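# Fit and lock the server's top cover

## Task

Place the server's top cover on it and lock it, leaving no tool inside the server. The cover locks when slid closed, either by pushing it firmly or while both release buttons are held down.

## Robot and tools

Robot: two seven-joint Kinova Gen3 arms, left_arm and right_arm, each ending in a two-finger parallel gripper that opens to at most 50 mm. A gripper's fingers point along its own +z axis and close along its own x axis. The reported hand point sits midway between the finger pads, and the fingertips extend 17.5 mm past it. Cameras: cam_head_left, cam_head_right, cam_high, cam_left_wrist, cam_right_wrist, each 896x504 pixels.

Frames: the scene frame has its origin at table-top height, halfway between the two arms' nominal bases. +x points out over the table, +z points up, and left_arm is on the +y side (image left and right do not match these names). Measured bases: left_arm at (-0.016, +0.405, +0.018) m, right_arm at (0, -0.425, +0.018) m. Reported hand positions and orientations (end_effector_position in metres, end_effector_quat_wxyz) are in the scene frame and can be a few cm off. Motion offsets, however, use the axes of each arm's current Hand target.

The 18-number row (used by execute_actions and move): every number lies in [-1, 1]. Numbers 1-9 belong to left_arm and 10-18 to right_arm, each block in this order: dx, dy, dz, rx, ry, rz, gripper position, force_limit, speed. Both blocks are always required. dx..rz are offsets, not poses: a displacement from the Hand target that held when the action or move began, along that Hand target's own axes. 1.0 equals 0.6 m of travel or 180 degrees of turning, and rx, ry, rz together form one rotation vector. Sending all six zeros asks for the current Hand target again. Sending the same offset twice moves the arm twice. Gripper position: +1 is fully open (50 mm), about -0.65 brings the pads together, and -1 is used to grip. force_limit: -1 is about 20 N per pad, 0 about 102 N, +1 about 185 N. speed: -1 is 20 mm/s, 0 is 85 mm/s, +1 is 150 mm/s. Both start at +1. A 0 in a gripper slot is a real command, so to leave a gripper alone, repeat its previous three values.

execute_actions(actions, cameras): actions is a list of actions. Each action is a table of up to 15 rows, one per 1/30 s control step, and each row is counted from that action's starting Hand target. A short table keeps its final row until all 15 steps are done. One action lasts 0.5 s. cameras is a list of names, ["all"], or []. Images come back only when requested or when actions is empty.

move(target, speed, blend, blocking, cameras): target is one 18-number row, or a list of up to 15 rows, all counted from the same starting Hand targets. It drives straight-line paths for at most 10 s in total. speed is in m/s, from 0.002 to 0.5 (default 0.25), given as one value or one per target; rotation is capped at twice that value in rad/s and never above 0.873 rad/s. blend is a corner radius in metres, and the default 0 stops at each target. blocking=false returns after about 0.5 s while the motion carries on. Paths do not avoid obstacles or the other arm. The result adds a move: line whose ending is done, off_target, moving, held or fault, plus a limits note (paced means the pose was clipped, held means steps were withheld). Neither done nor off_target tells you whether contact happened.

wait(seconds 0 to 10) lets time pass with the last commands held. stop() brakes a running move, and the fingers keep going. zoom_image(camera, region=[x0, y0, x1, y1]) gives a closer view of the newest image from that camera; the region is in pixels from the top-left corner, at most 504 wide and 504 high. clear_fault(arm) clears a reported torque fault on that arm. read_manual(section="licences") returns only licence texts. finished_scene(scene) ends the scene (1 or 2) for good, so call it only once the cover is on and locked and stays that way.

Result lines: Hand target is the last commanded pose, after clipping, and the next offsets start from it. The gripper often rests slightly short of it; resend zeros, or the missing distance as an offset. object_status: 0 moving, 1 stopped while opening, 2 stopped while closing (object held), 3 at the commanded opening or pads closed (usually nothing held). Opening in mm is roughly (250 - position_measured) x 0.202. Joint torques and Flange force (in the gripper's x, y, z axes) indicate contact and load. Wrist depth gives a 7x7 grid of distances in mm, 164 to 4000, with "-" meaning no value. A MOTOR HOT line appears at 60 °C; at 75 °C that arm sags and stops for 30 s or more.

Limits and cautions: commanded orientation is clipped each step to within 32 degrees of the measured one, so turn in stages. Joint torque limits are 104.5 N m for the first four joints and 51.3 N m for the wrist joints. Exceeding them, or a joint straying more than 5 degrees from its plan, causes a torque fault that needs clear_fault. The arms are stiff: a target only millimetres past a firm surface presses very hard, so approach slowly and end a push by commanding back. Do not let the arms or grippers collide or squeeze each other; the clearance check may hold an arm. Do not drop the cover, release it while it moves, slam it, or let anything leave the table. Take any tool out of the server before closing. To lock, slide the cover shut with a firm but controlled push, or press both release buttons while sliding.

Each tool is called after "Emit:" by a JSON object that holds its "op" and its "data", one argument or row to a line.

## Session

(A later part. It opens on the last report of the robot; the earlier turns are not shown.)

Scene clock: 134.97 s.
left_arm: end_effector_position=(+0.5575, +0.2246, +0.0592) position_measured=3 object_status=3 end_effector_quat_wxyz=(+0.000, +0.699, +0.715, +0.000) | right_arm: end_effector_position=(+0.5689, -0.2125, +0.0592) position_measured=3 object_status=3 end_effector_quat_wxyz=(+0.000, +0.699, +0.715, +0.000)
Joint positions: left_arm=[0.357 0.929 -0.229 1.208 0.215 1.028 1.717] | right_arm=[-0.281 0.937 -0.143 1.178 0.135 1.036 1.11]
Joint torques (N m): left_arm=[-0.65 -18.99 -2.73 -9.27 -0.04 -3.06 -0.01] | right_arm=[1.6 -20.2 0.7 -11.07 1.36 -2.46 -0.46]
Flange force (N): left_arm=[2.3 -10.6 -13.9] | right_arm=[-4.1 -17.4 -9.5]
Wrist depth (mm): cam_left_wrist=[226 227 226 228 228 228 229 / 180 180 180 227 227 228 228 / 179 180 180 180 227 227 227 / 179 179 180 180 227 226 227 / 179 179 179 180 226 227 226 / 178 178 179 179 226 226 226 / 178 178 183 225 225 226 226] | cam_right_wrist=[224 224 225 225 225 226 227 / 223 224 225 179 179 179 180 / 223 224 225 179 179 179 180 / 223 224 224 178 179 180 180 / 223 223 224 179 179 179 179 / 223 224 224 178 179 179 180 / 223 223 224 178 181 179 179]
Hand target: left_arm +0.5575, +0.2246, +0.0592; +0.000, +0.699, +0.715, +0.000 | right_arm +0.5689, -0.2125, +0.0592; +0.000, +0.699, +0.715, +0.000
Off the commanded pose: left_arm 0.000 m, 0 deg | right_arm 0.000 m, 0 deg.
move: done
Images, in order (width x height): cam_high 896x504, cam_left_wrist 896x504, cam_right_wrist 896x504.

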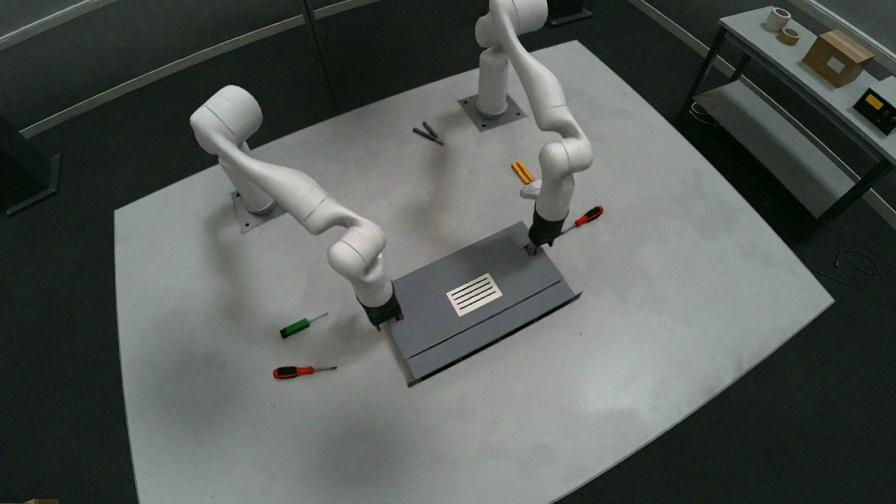

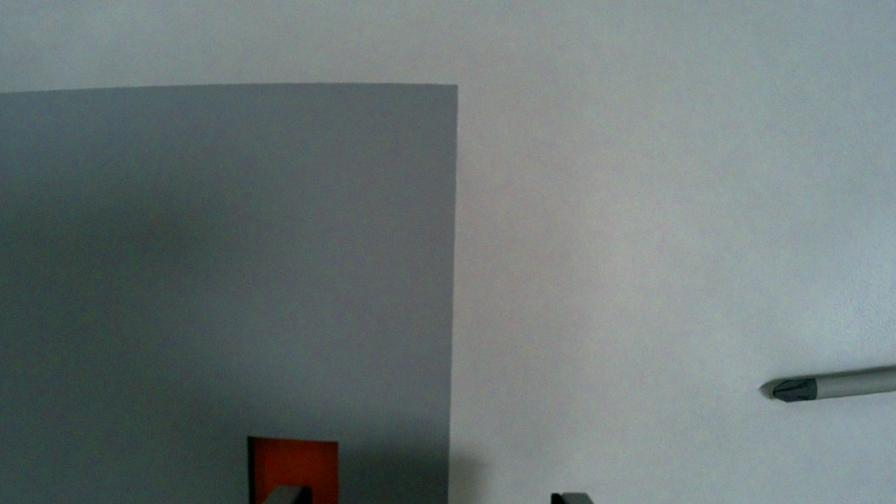

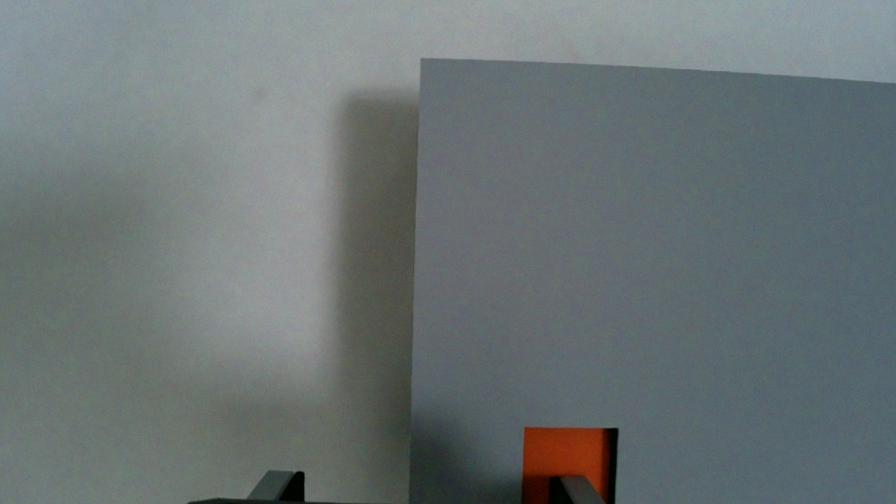

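Emit:
{"op": "move", "data": {
  "target": [0,0.005,0,0,0,0,1,0,0, 0,0.005,0,0,0,0,1,0,0],
  "speed": 0.02,
  "cameras": ["cam_left_wrist", "cam_right_wrist", "cam_high"]
}}

Emit:
{"op": "zoom_image", "data": {
  "camera": "cam_high",
  "region": [530, 240, 590, 310]
}}

Emit:
{"op": "zoom_image", "data": {
  "camera": "cam_high",
  "region": [375, 320, 435, 390]
}}

Scene clock: 135.83 s.
left_arm: end_effector_position=(+0.5605, +0.2246, +0.0592) position_measured=3 object_status=3 end_effector_quat_wxyz=(+0.000, +0.699, +0.715, +0.000) | right_arm: end_effector_position=(+0.5719, -0.2124, +0.0592) position_measured=3 object_status=3 end_effector_quat_wxyz=(+0.000, +0.699, +0.715, +0.000)
Joint positions: left_arm=[0.354 0.935 -0.229 1.194 0.215 1.036 1.718] | right_arm=[-0.28 0.943 -0.143 1.164 0.135 1.044 1.113]
Joint torques (N m): left_arm=[-0.61 -19.04 -2.73 -9.26 -0.03 -3.13 0] | right_arm=[1.59 -20.24 0.67 -10.96 1.34 -2.42 -0.46]
Flange force (N): left_arm=[2.3 -10.5 -14.1] | right_arm=[-4.0 -17.2 -9.5]
Wrist depth (mm): cam_left_wrist=[226 227 226 228 228 229 229 / 179 180 180 227 228 228 228 / 179 179 180 180 227 227 228 / 179 179 179 180 227 227 227 / 179 179 179 179 226 227 227 / 178 178 179 179 225 226 225 / 178 178 183 225 225 226 226] | cam_right_wrist=[224 224 225 225 225 226 227 / 223 224 225 179 179 180 180 / 224 224 224 179 179 179 180 / 223 223 224 179 179 179 180 / 223 224 224 179 179 179 180 / 223 223 224 179 179 179 180 / 223 224 224 178 181 179 179]
Hand target: left_arm +0.5605, +0.2246, +0.0592; +0.000, +0.699, +0.715, +0.000 | right_arm +0.5719, -0.2124, +0.0592; +0.000, +0.699, +0.715, +0.000
Off the commanded pose: left_arm 0.000 m, 0 deg | right_arm 0.000 m, 0 deg.
move: done
Images, in order (width x height): cam_high 896x504, cam_left_wrist 896x504, cam_right_wrist 896x504.

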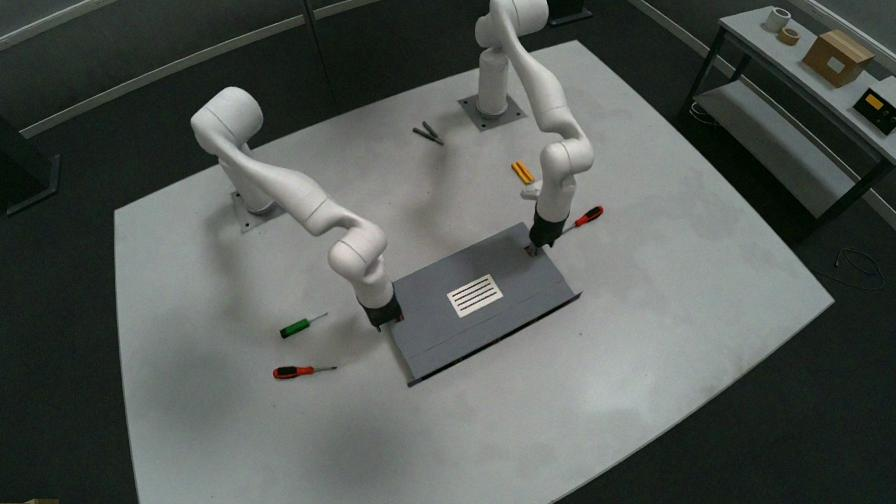

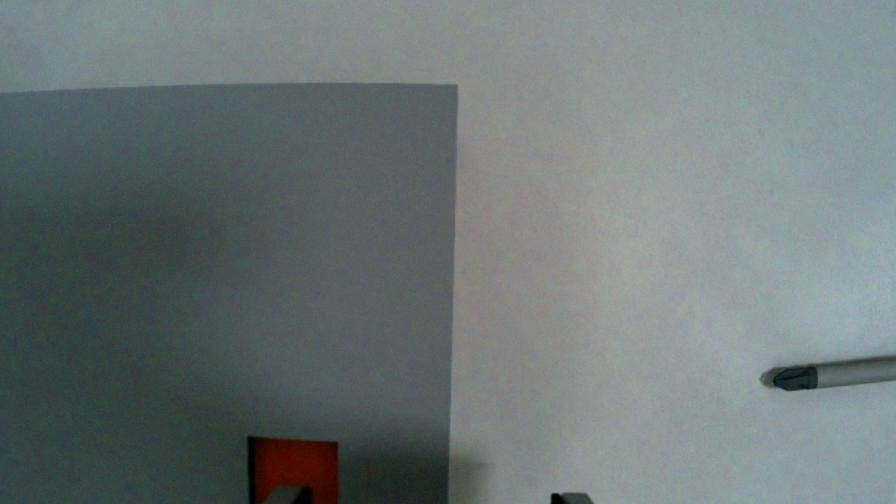

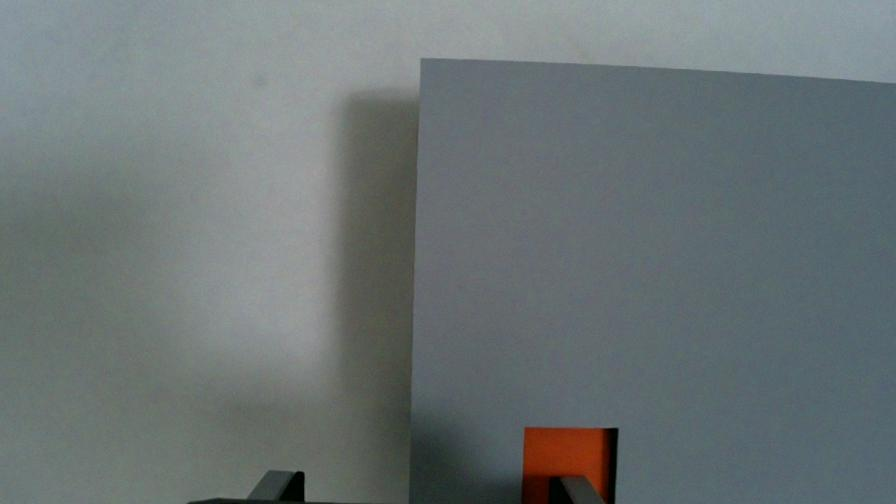

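Scaled by 7.200 from the camera's 896x504 image, which has a finer 1280x720 frame.

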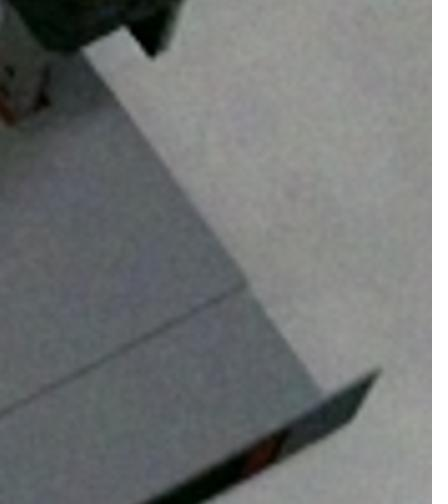

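Scaled by 7.200 from the camera's 896x504 image, which has a finer 1280x720 frame.

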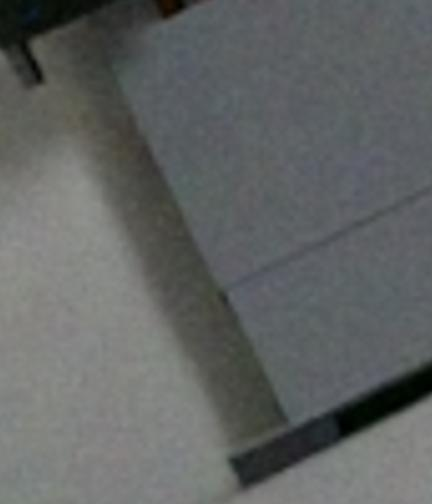

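Emit:
{"op": "move", "data": {
  "target": [0,0.0025,0,0,0,0,1,0,0, 0,0.0025,0,0,0,0,1,0,0],
  "speed": 0.02,
  "cameras": ["cam_left_wrist", "cam_right_wrist", "cam_high"]
}}

Emit:
{"op": "zoom_image", "data": {
  "camera": "cam_high",
  "region": [530, 240, 590, 310]
}}

Emit:
{"op": "zoom_image", "data": {
  "camera": "cam_high",
  "region": [375, 320, 435, 390]
}}

Scene clock: 136.70 s.
left_arm: end_effector_position=(+0.5620, +0.2247, +0.0592) position_measured=3 object_status=3 end_effector_quat_wxyz=(+0.000, +0.699, +0.715, +0.000) | right_arm: end_effector_position=(+0.5734, -0.2124, +0.0592) position_measured=3 object_status=3 end_effector_quat_wxyz=(+0.000, +0.699, +0.715, +0.000)
Joint positions: left_arm=[0.353 0.938 -0.229 1.187 0.215 1.039 1.718] | right_arm=[-0.28 0.946 -0.143 1.157 0.135 1.048 1.114]
Joint torques (N m): left_arm=[-1.1 -18.59 -3.08 -10.83 0.05 -4.71 0.13] | right_arm=[2.87 -20.53 2.02 -13.27 2.05 -4.18 -0.63]
Flange force (N): left_arm=[3.3 -15.2 -16.8] | right_arm=[-4.2 -23.4 -11.3]
Wrist depth (mm): cam_left_wrist=[226 227 227 227 228 229 229 / 180 180 180 227 227 228 229 / 179 179 180 180 226 227 228 / 179 179 179 180 226 226 227 / 178 179 179 180 226 226 227 / 178 178 179 179 226 226 226 / 178 178 183 225 225 225 225] | cam_right_wrist=[223 224 224 225 226 226 227 / 223 224 224 179 179 179 180 / 223 224 224 178 179 179 180 / 223 224 224 178 179 179 180 / 223 224 224 178 179 179 180 / 223 223 224 179 179 179 179 / 223 223 224 178 181 179 179]
Hand target: left_arm +0.5620, +0.2247, +0.0592; +0.000, +0.699, +0.715, +0.000 | right_arm +0.5734, -0.2124, +0.0592; +0.000, +0.699, +0.715, +0.000
Off the commanded pose: left_arm 0.000 m, 0 deg | right_arm 0.000 m, 0 deg.
move: done
Images, in order (width x height): cam_high 896x504, cam_left_wrist 896x504, cam_right_wrist 896x504.

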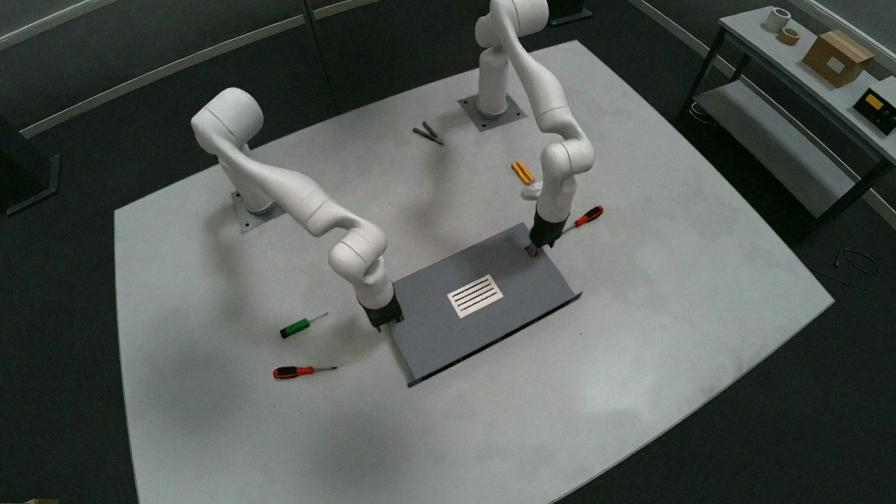

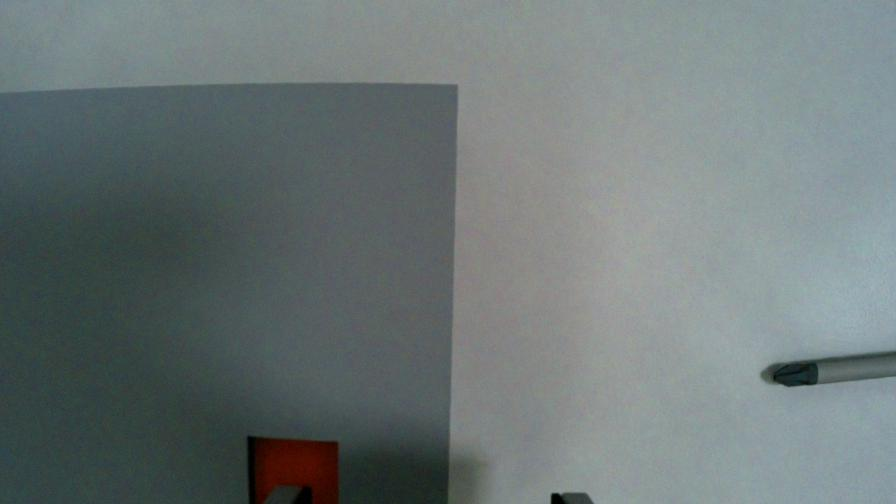

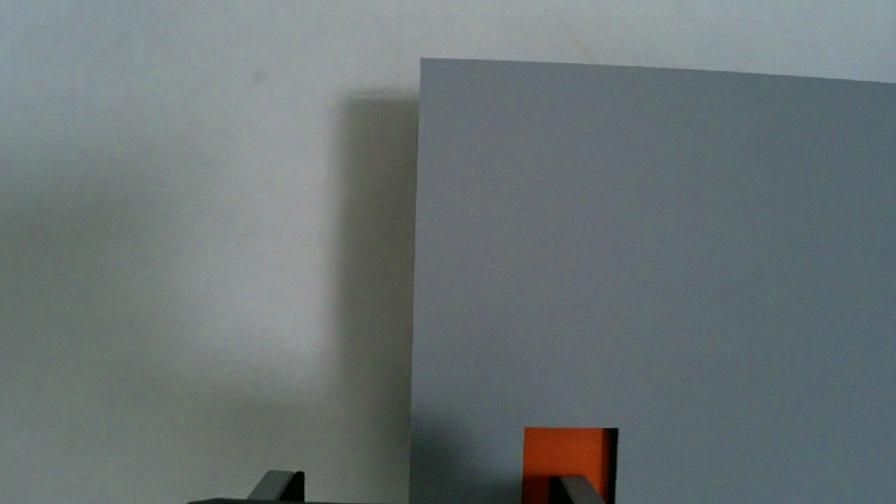

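Scaled by 7.200 from the camera's 896x504 image, which has a finer 1280x720 frame.

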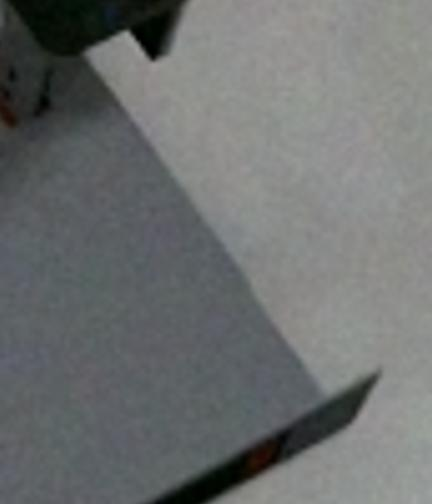

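Scaled by 7.200 from the camera's 896x504 image, which has a finer 1280x720 frame.

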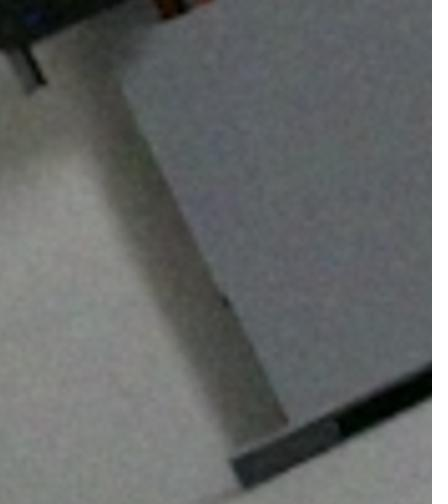

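Emit:
{"op": "move", "data": {
  "target": [
    [0,-0.00133,0,0,0,0,1,0,0, 0,-0.00133,0,0,0,0,1,0,0],
    [0,-0.00133,-0.0117,0,0,0,1,0,0, 0,-0.00133,-0.0117,0,0,0,1,0,0],
    [0,-0.00133,-0.07,0,0,0,1,0,0, 0,-0.00133,-0.07,0,0,0,1,0,0]
  ],
  "speed": [0.02,0.02,0.1],
  "blend": [0,0.002,0],
  "cameras": ["all"]
}}

Scene clock: 138.67 s.
left_arm: end_effector_position=(+0.5612, +0.2247, +0.1012) position_measured=3 object_status=3 end_effector_quat_wxyz=(+0.000, +0.699, +0.715, +0.000) | right_arm: end_effector_position=(+0.5726, -0.2124, +0.1012) position_measured=3 object_status=3 end_effector_quat_wxyz=(+0.000, +0.699, +0.715, +0.000)
Joint positions: left_arm=[0.355 0.884 -0.235 1.153 0.202 1.126 1.728] | right_arm=[-0.28 0.893 -0.146 1.123 0.127 1.134 1.12]
Joint torques (N m): left_arm=[0.51 -24.26 -1.83 -8.53 0.06 -0.13 -0.27] | right_arm=[0.36 -26.34 -1.07 -10.55 0.32 0.43 -0.18]
Flange force (N): left_arm=[0.5 -0.8 -1.7] | right_arm=[-2.3 -7.3 4.9]
Wrist depth (mm): cam_left_wrist=[268 268 268 269 270 270 271 / 267 268 268 269 269 269 270 / 220 221 221 222 269 269 269 / 220 220 221 267 269 269 269 / 220 220 220 267 267 269 268 / 219 219 220 266 267 267 268 / 219 218 219 266 266 267 267] | cam_right_wrist=[265 265 266 267 267 268 269 / 265 265 266 221 221 268 268 / 265 265 266 220 221 221 222 / 264 265 266 220 221 221 221 / 264 265 265 220 220 221 221 / 264 265 266 220 220 221 222 / 264 265 265 220 220 221 221]
Hand target: left_arm +0.5612, +0.2247, +0.1012; +0.000, +0.699, +0.715, +0.000 | right_arm +0.5726, -0.2124, +0.1012; +0.000, +0.699, +0.715, +0.000
Off the commanded pose: left_arm 0.000 m, 0 deg | right_arm 0.000 m, 0 deg.
move: done

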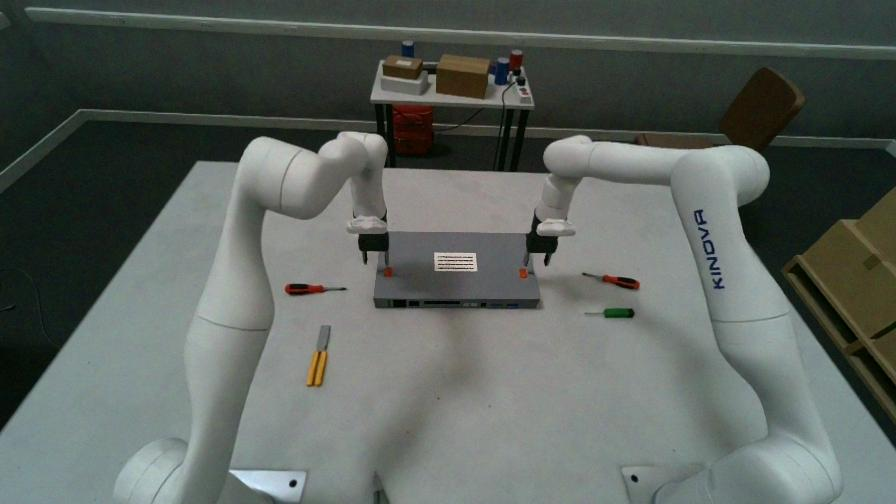

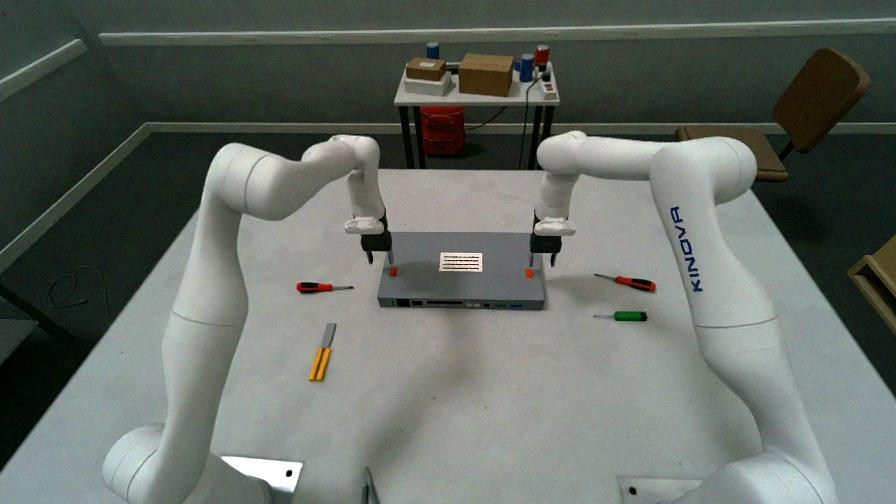

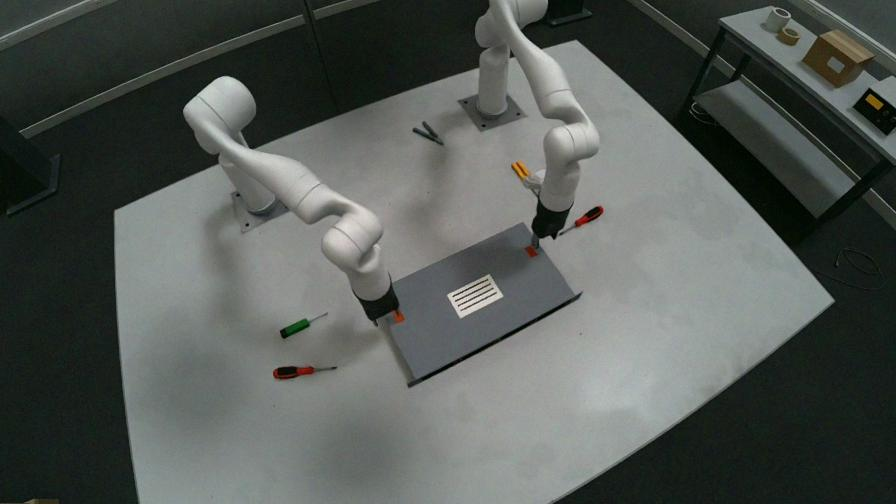

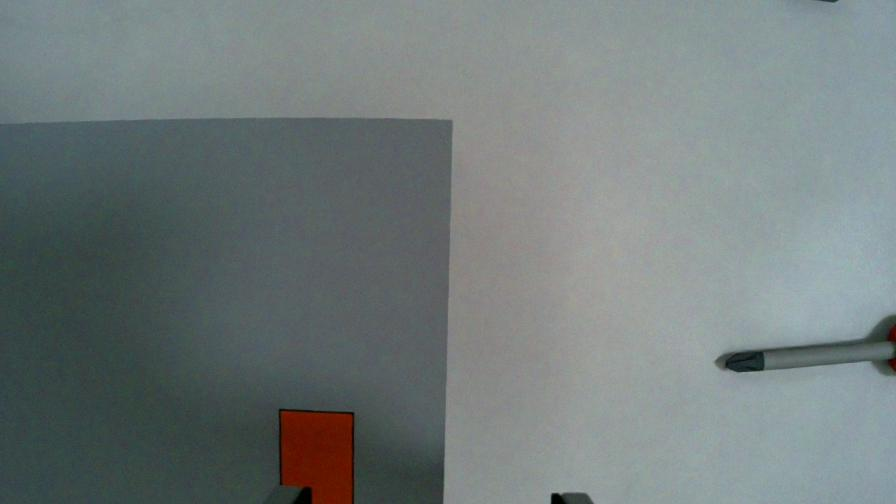

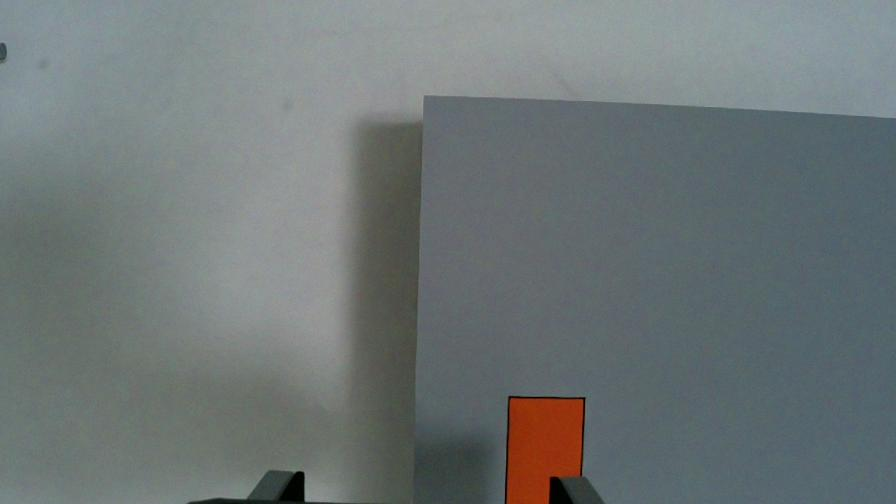

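Emit:
{"op": "zoom_image", "data": {
  "camera": "cam_high",
  "region": [375, 215, 595, 395]
}}

Emit:
{"op": "zoom_image", "data": {
  "camera": "cam_high",
  "region": [530, 240, 590, 310]
}}

Emit:
{"op": "zoom_image", "data": {
  "camera": "cam_left_wrist",
  "region": [240, 384, 400, 504]
}}

Emit:
{"op": "zoom_image", "data": {
  "camera": "cam_right_wrist",
  "region": [470, 384, 630, 504]
}}

Emit:
{"op": "zoom_image", "data": {
  "camera": "cam_head_left",
  "region": [360, 215, 560, 325]
}}

Scaled by 2.291 from the camera's 896x504 image, which has a finer 1280x720 frame.

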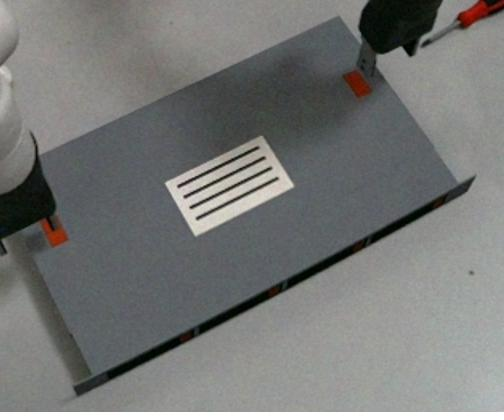

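Scaled by 7.200 from the camera's 896x504 image, which has a finer 1280x720 frame.

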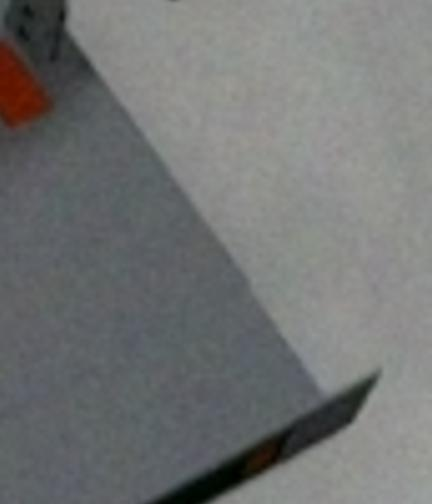

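Scaled by 3.150 from the camera's 896x504 image, which has a finer 1280x720 frame.

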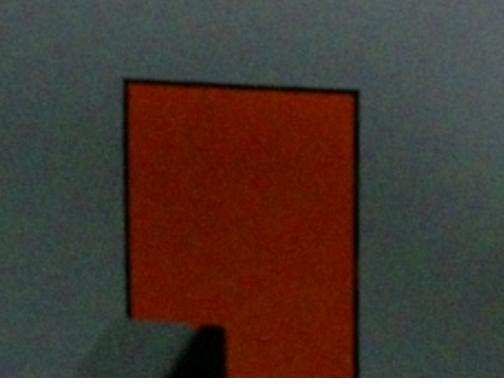

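Scaled by 3.150 from the camera's 896x504 image, which has a finer 1280x720 frame.

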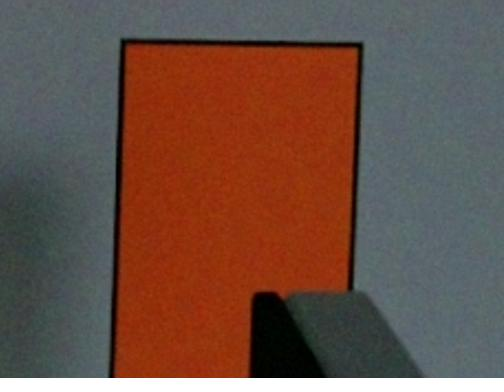

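Scaled by 2.520 from the camera's 896x504 image, which has a finer 1280x720 frame.

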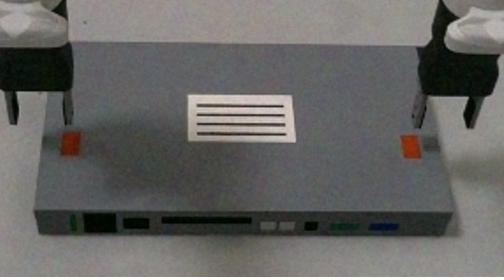

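Emit:
{"op": "finished_scene", "data": {
  "scene": 1
}}

The scene is finished: the task was done.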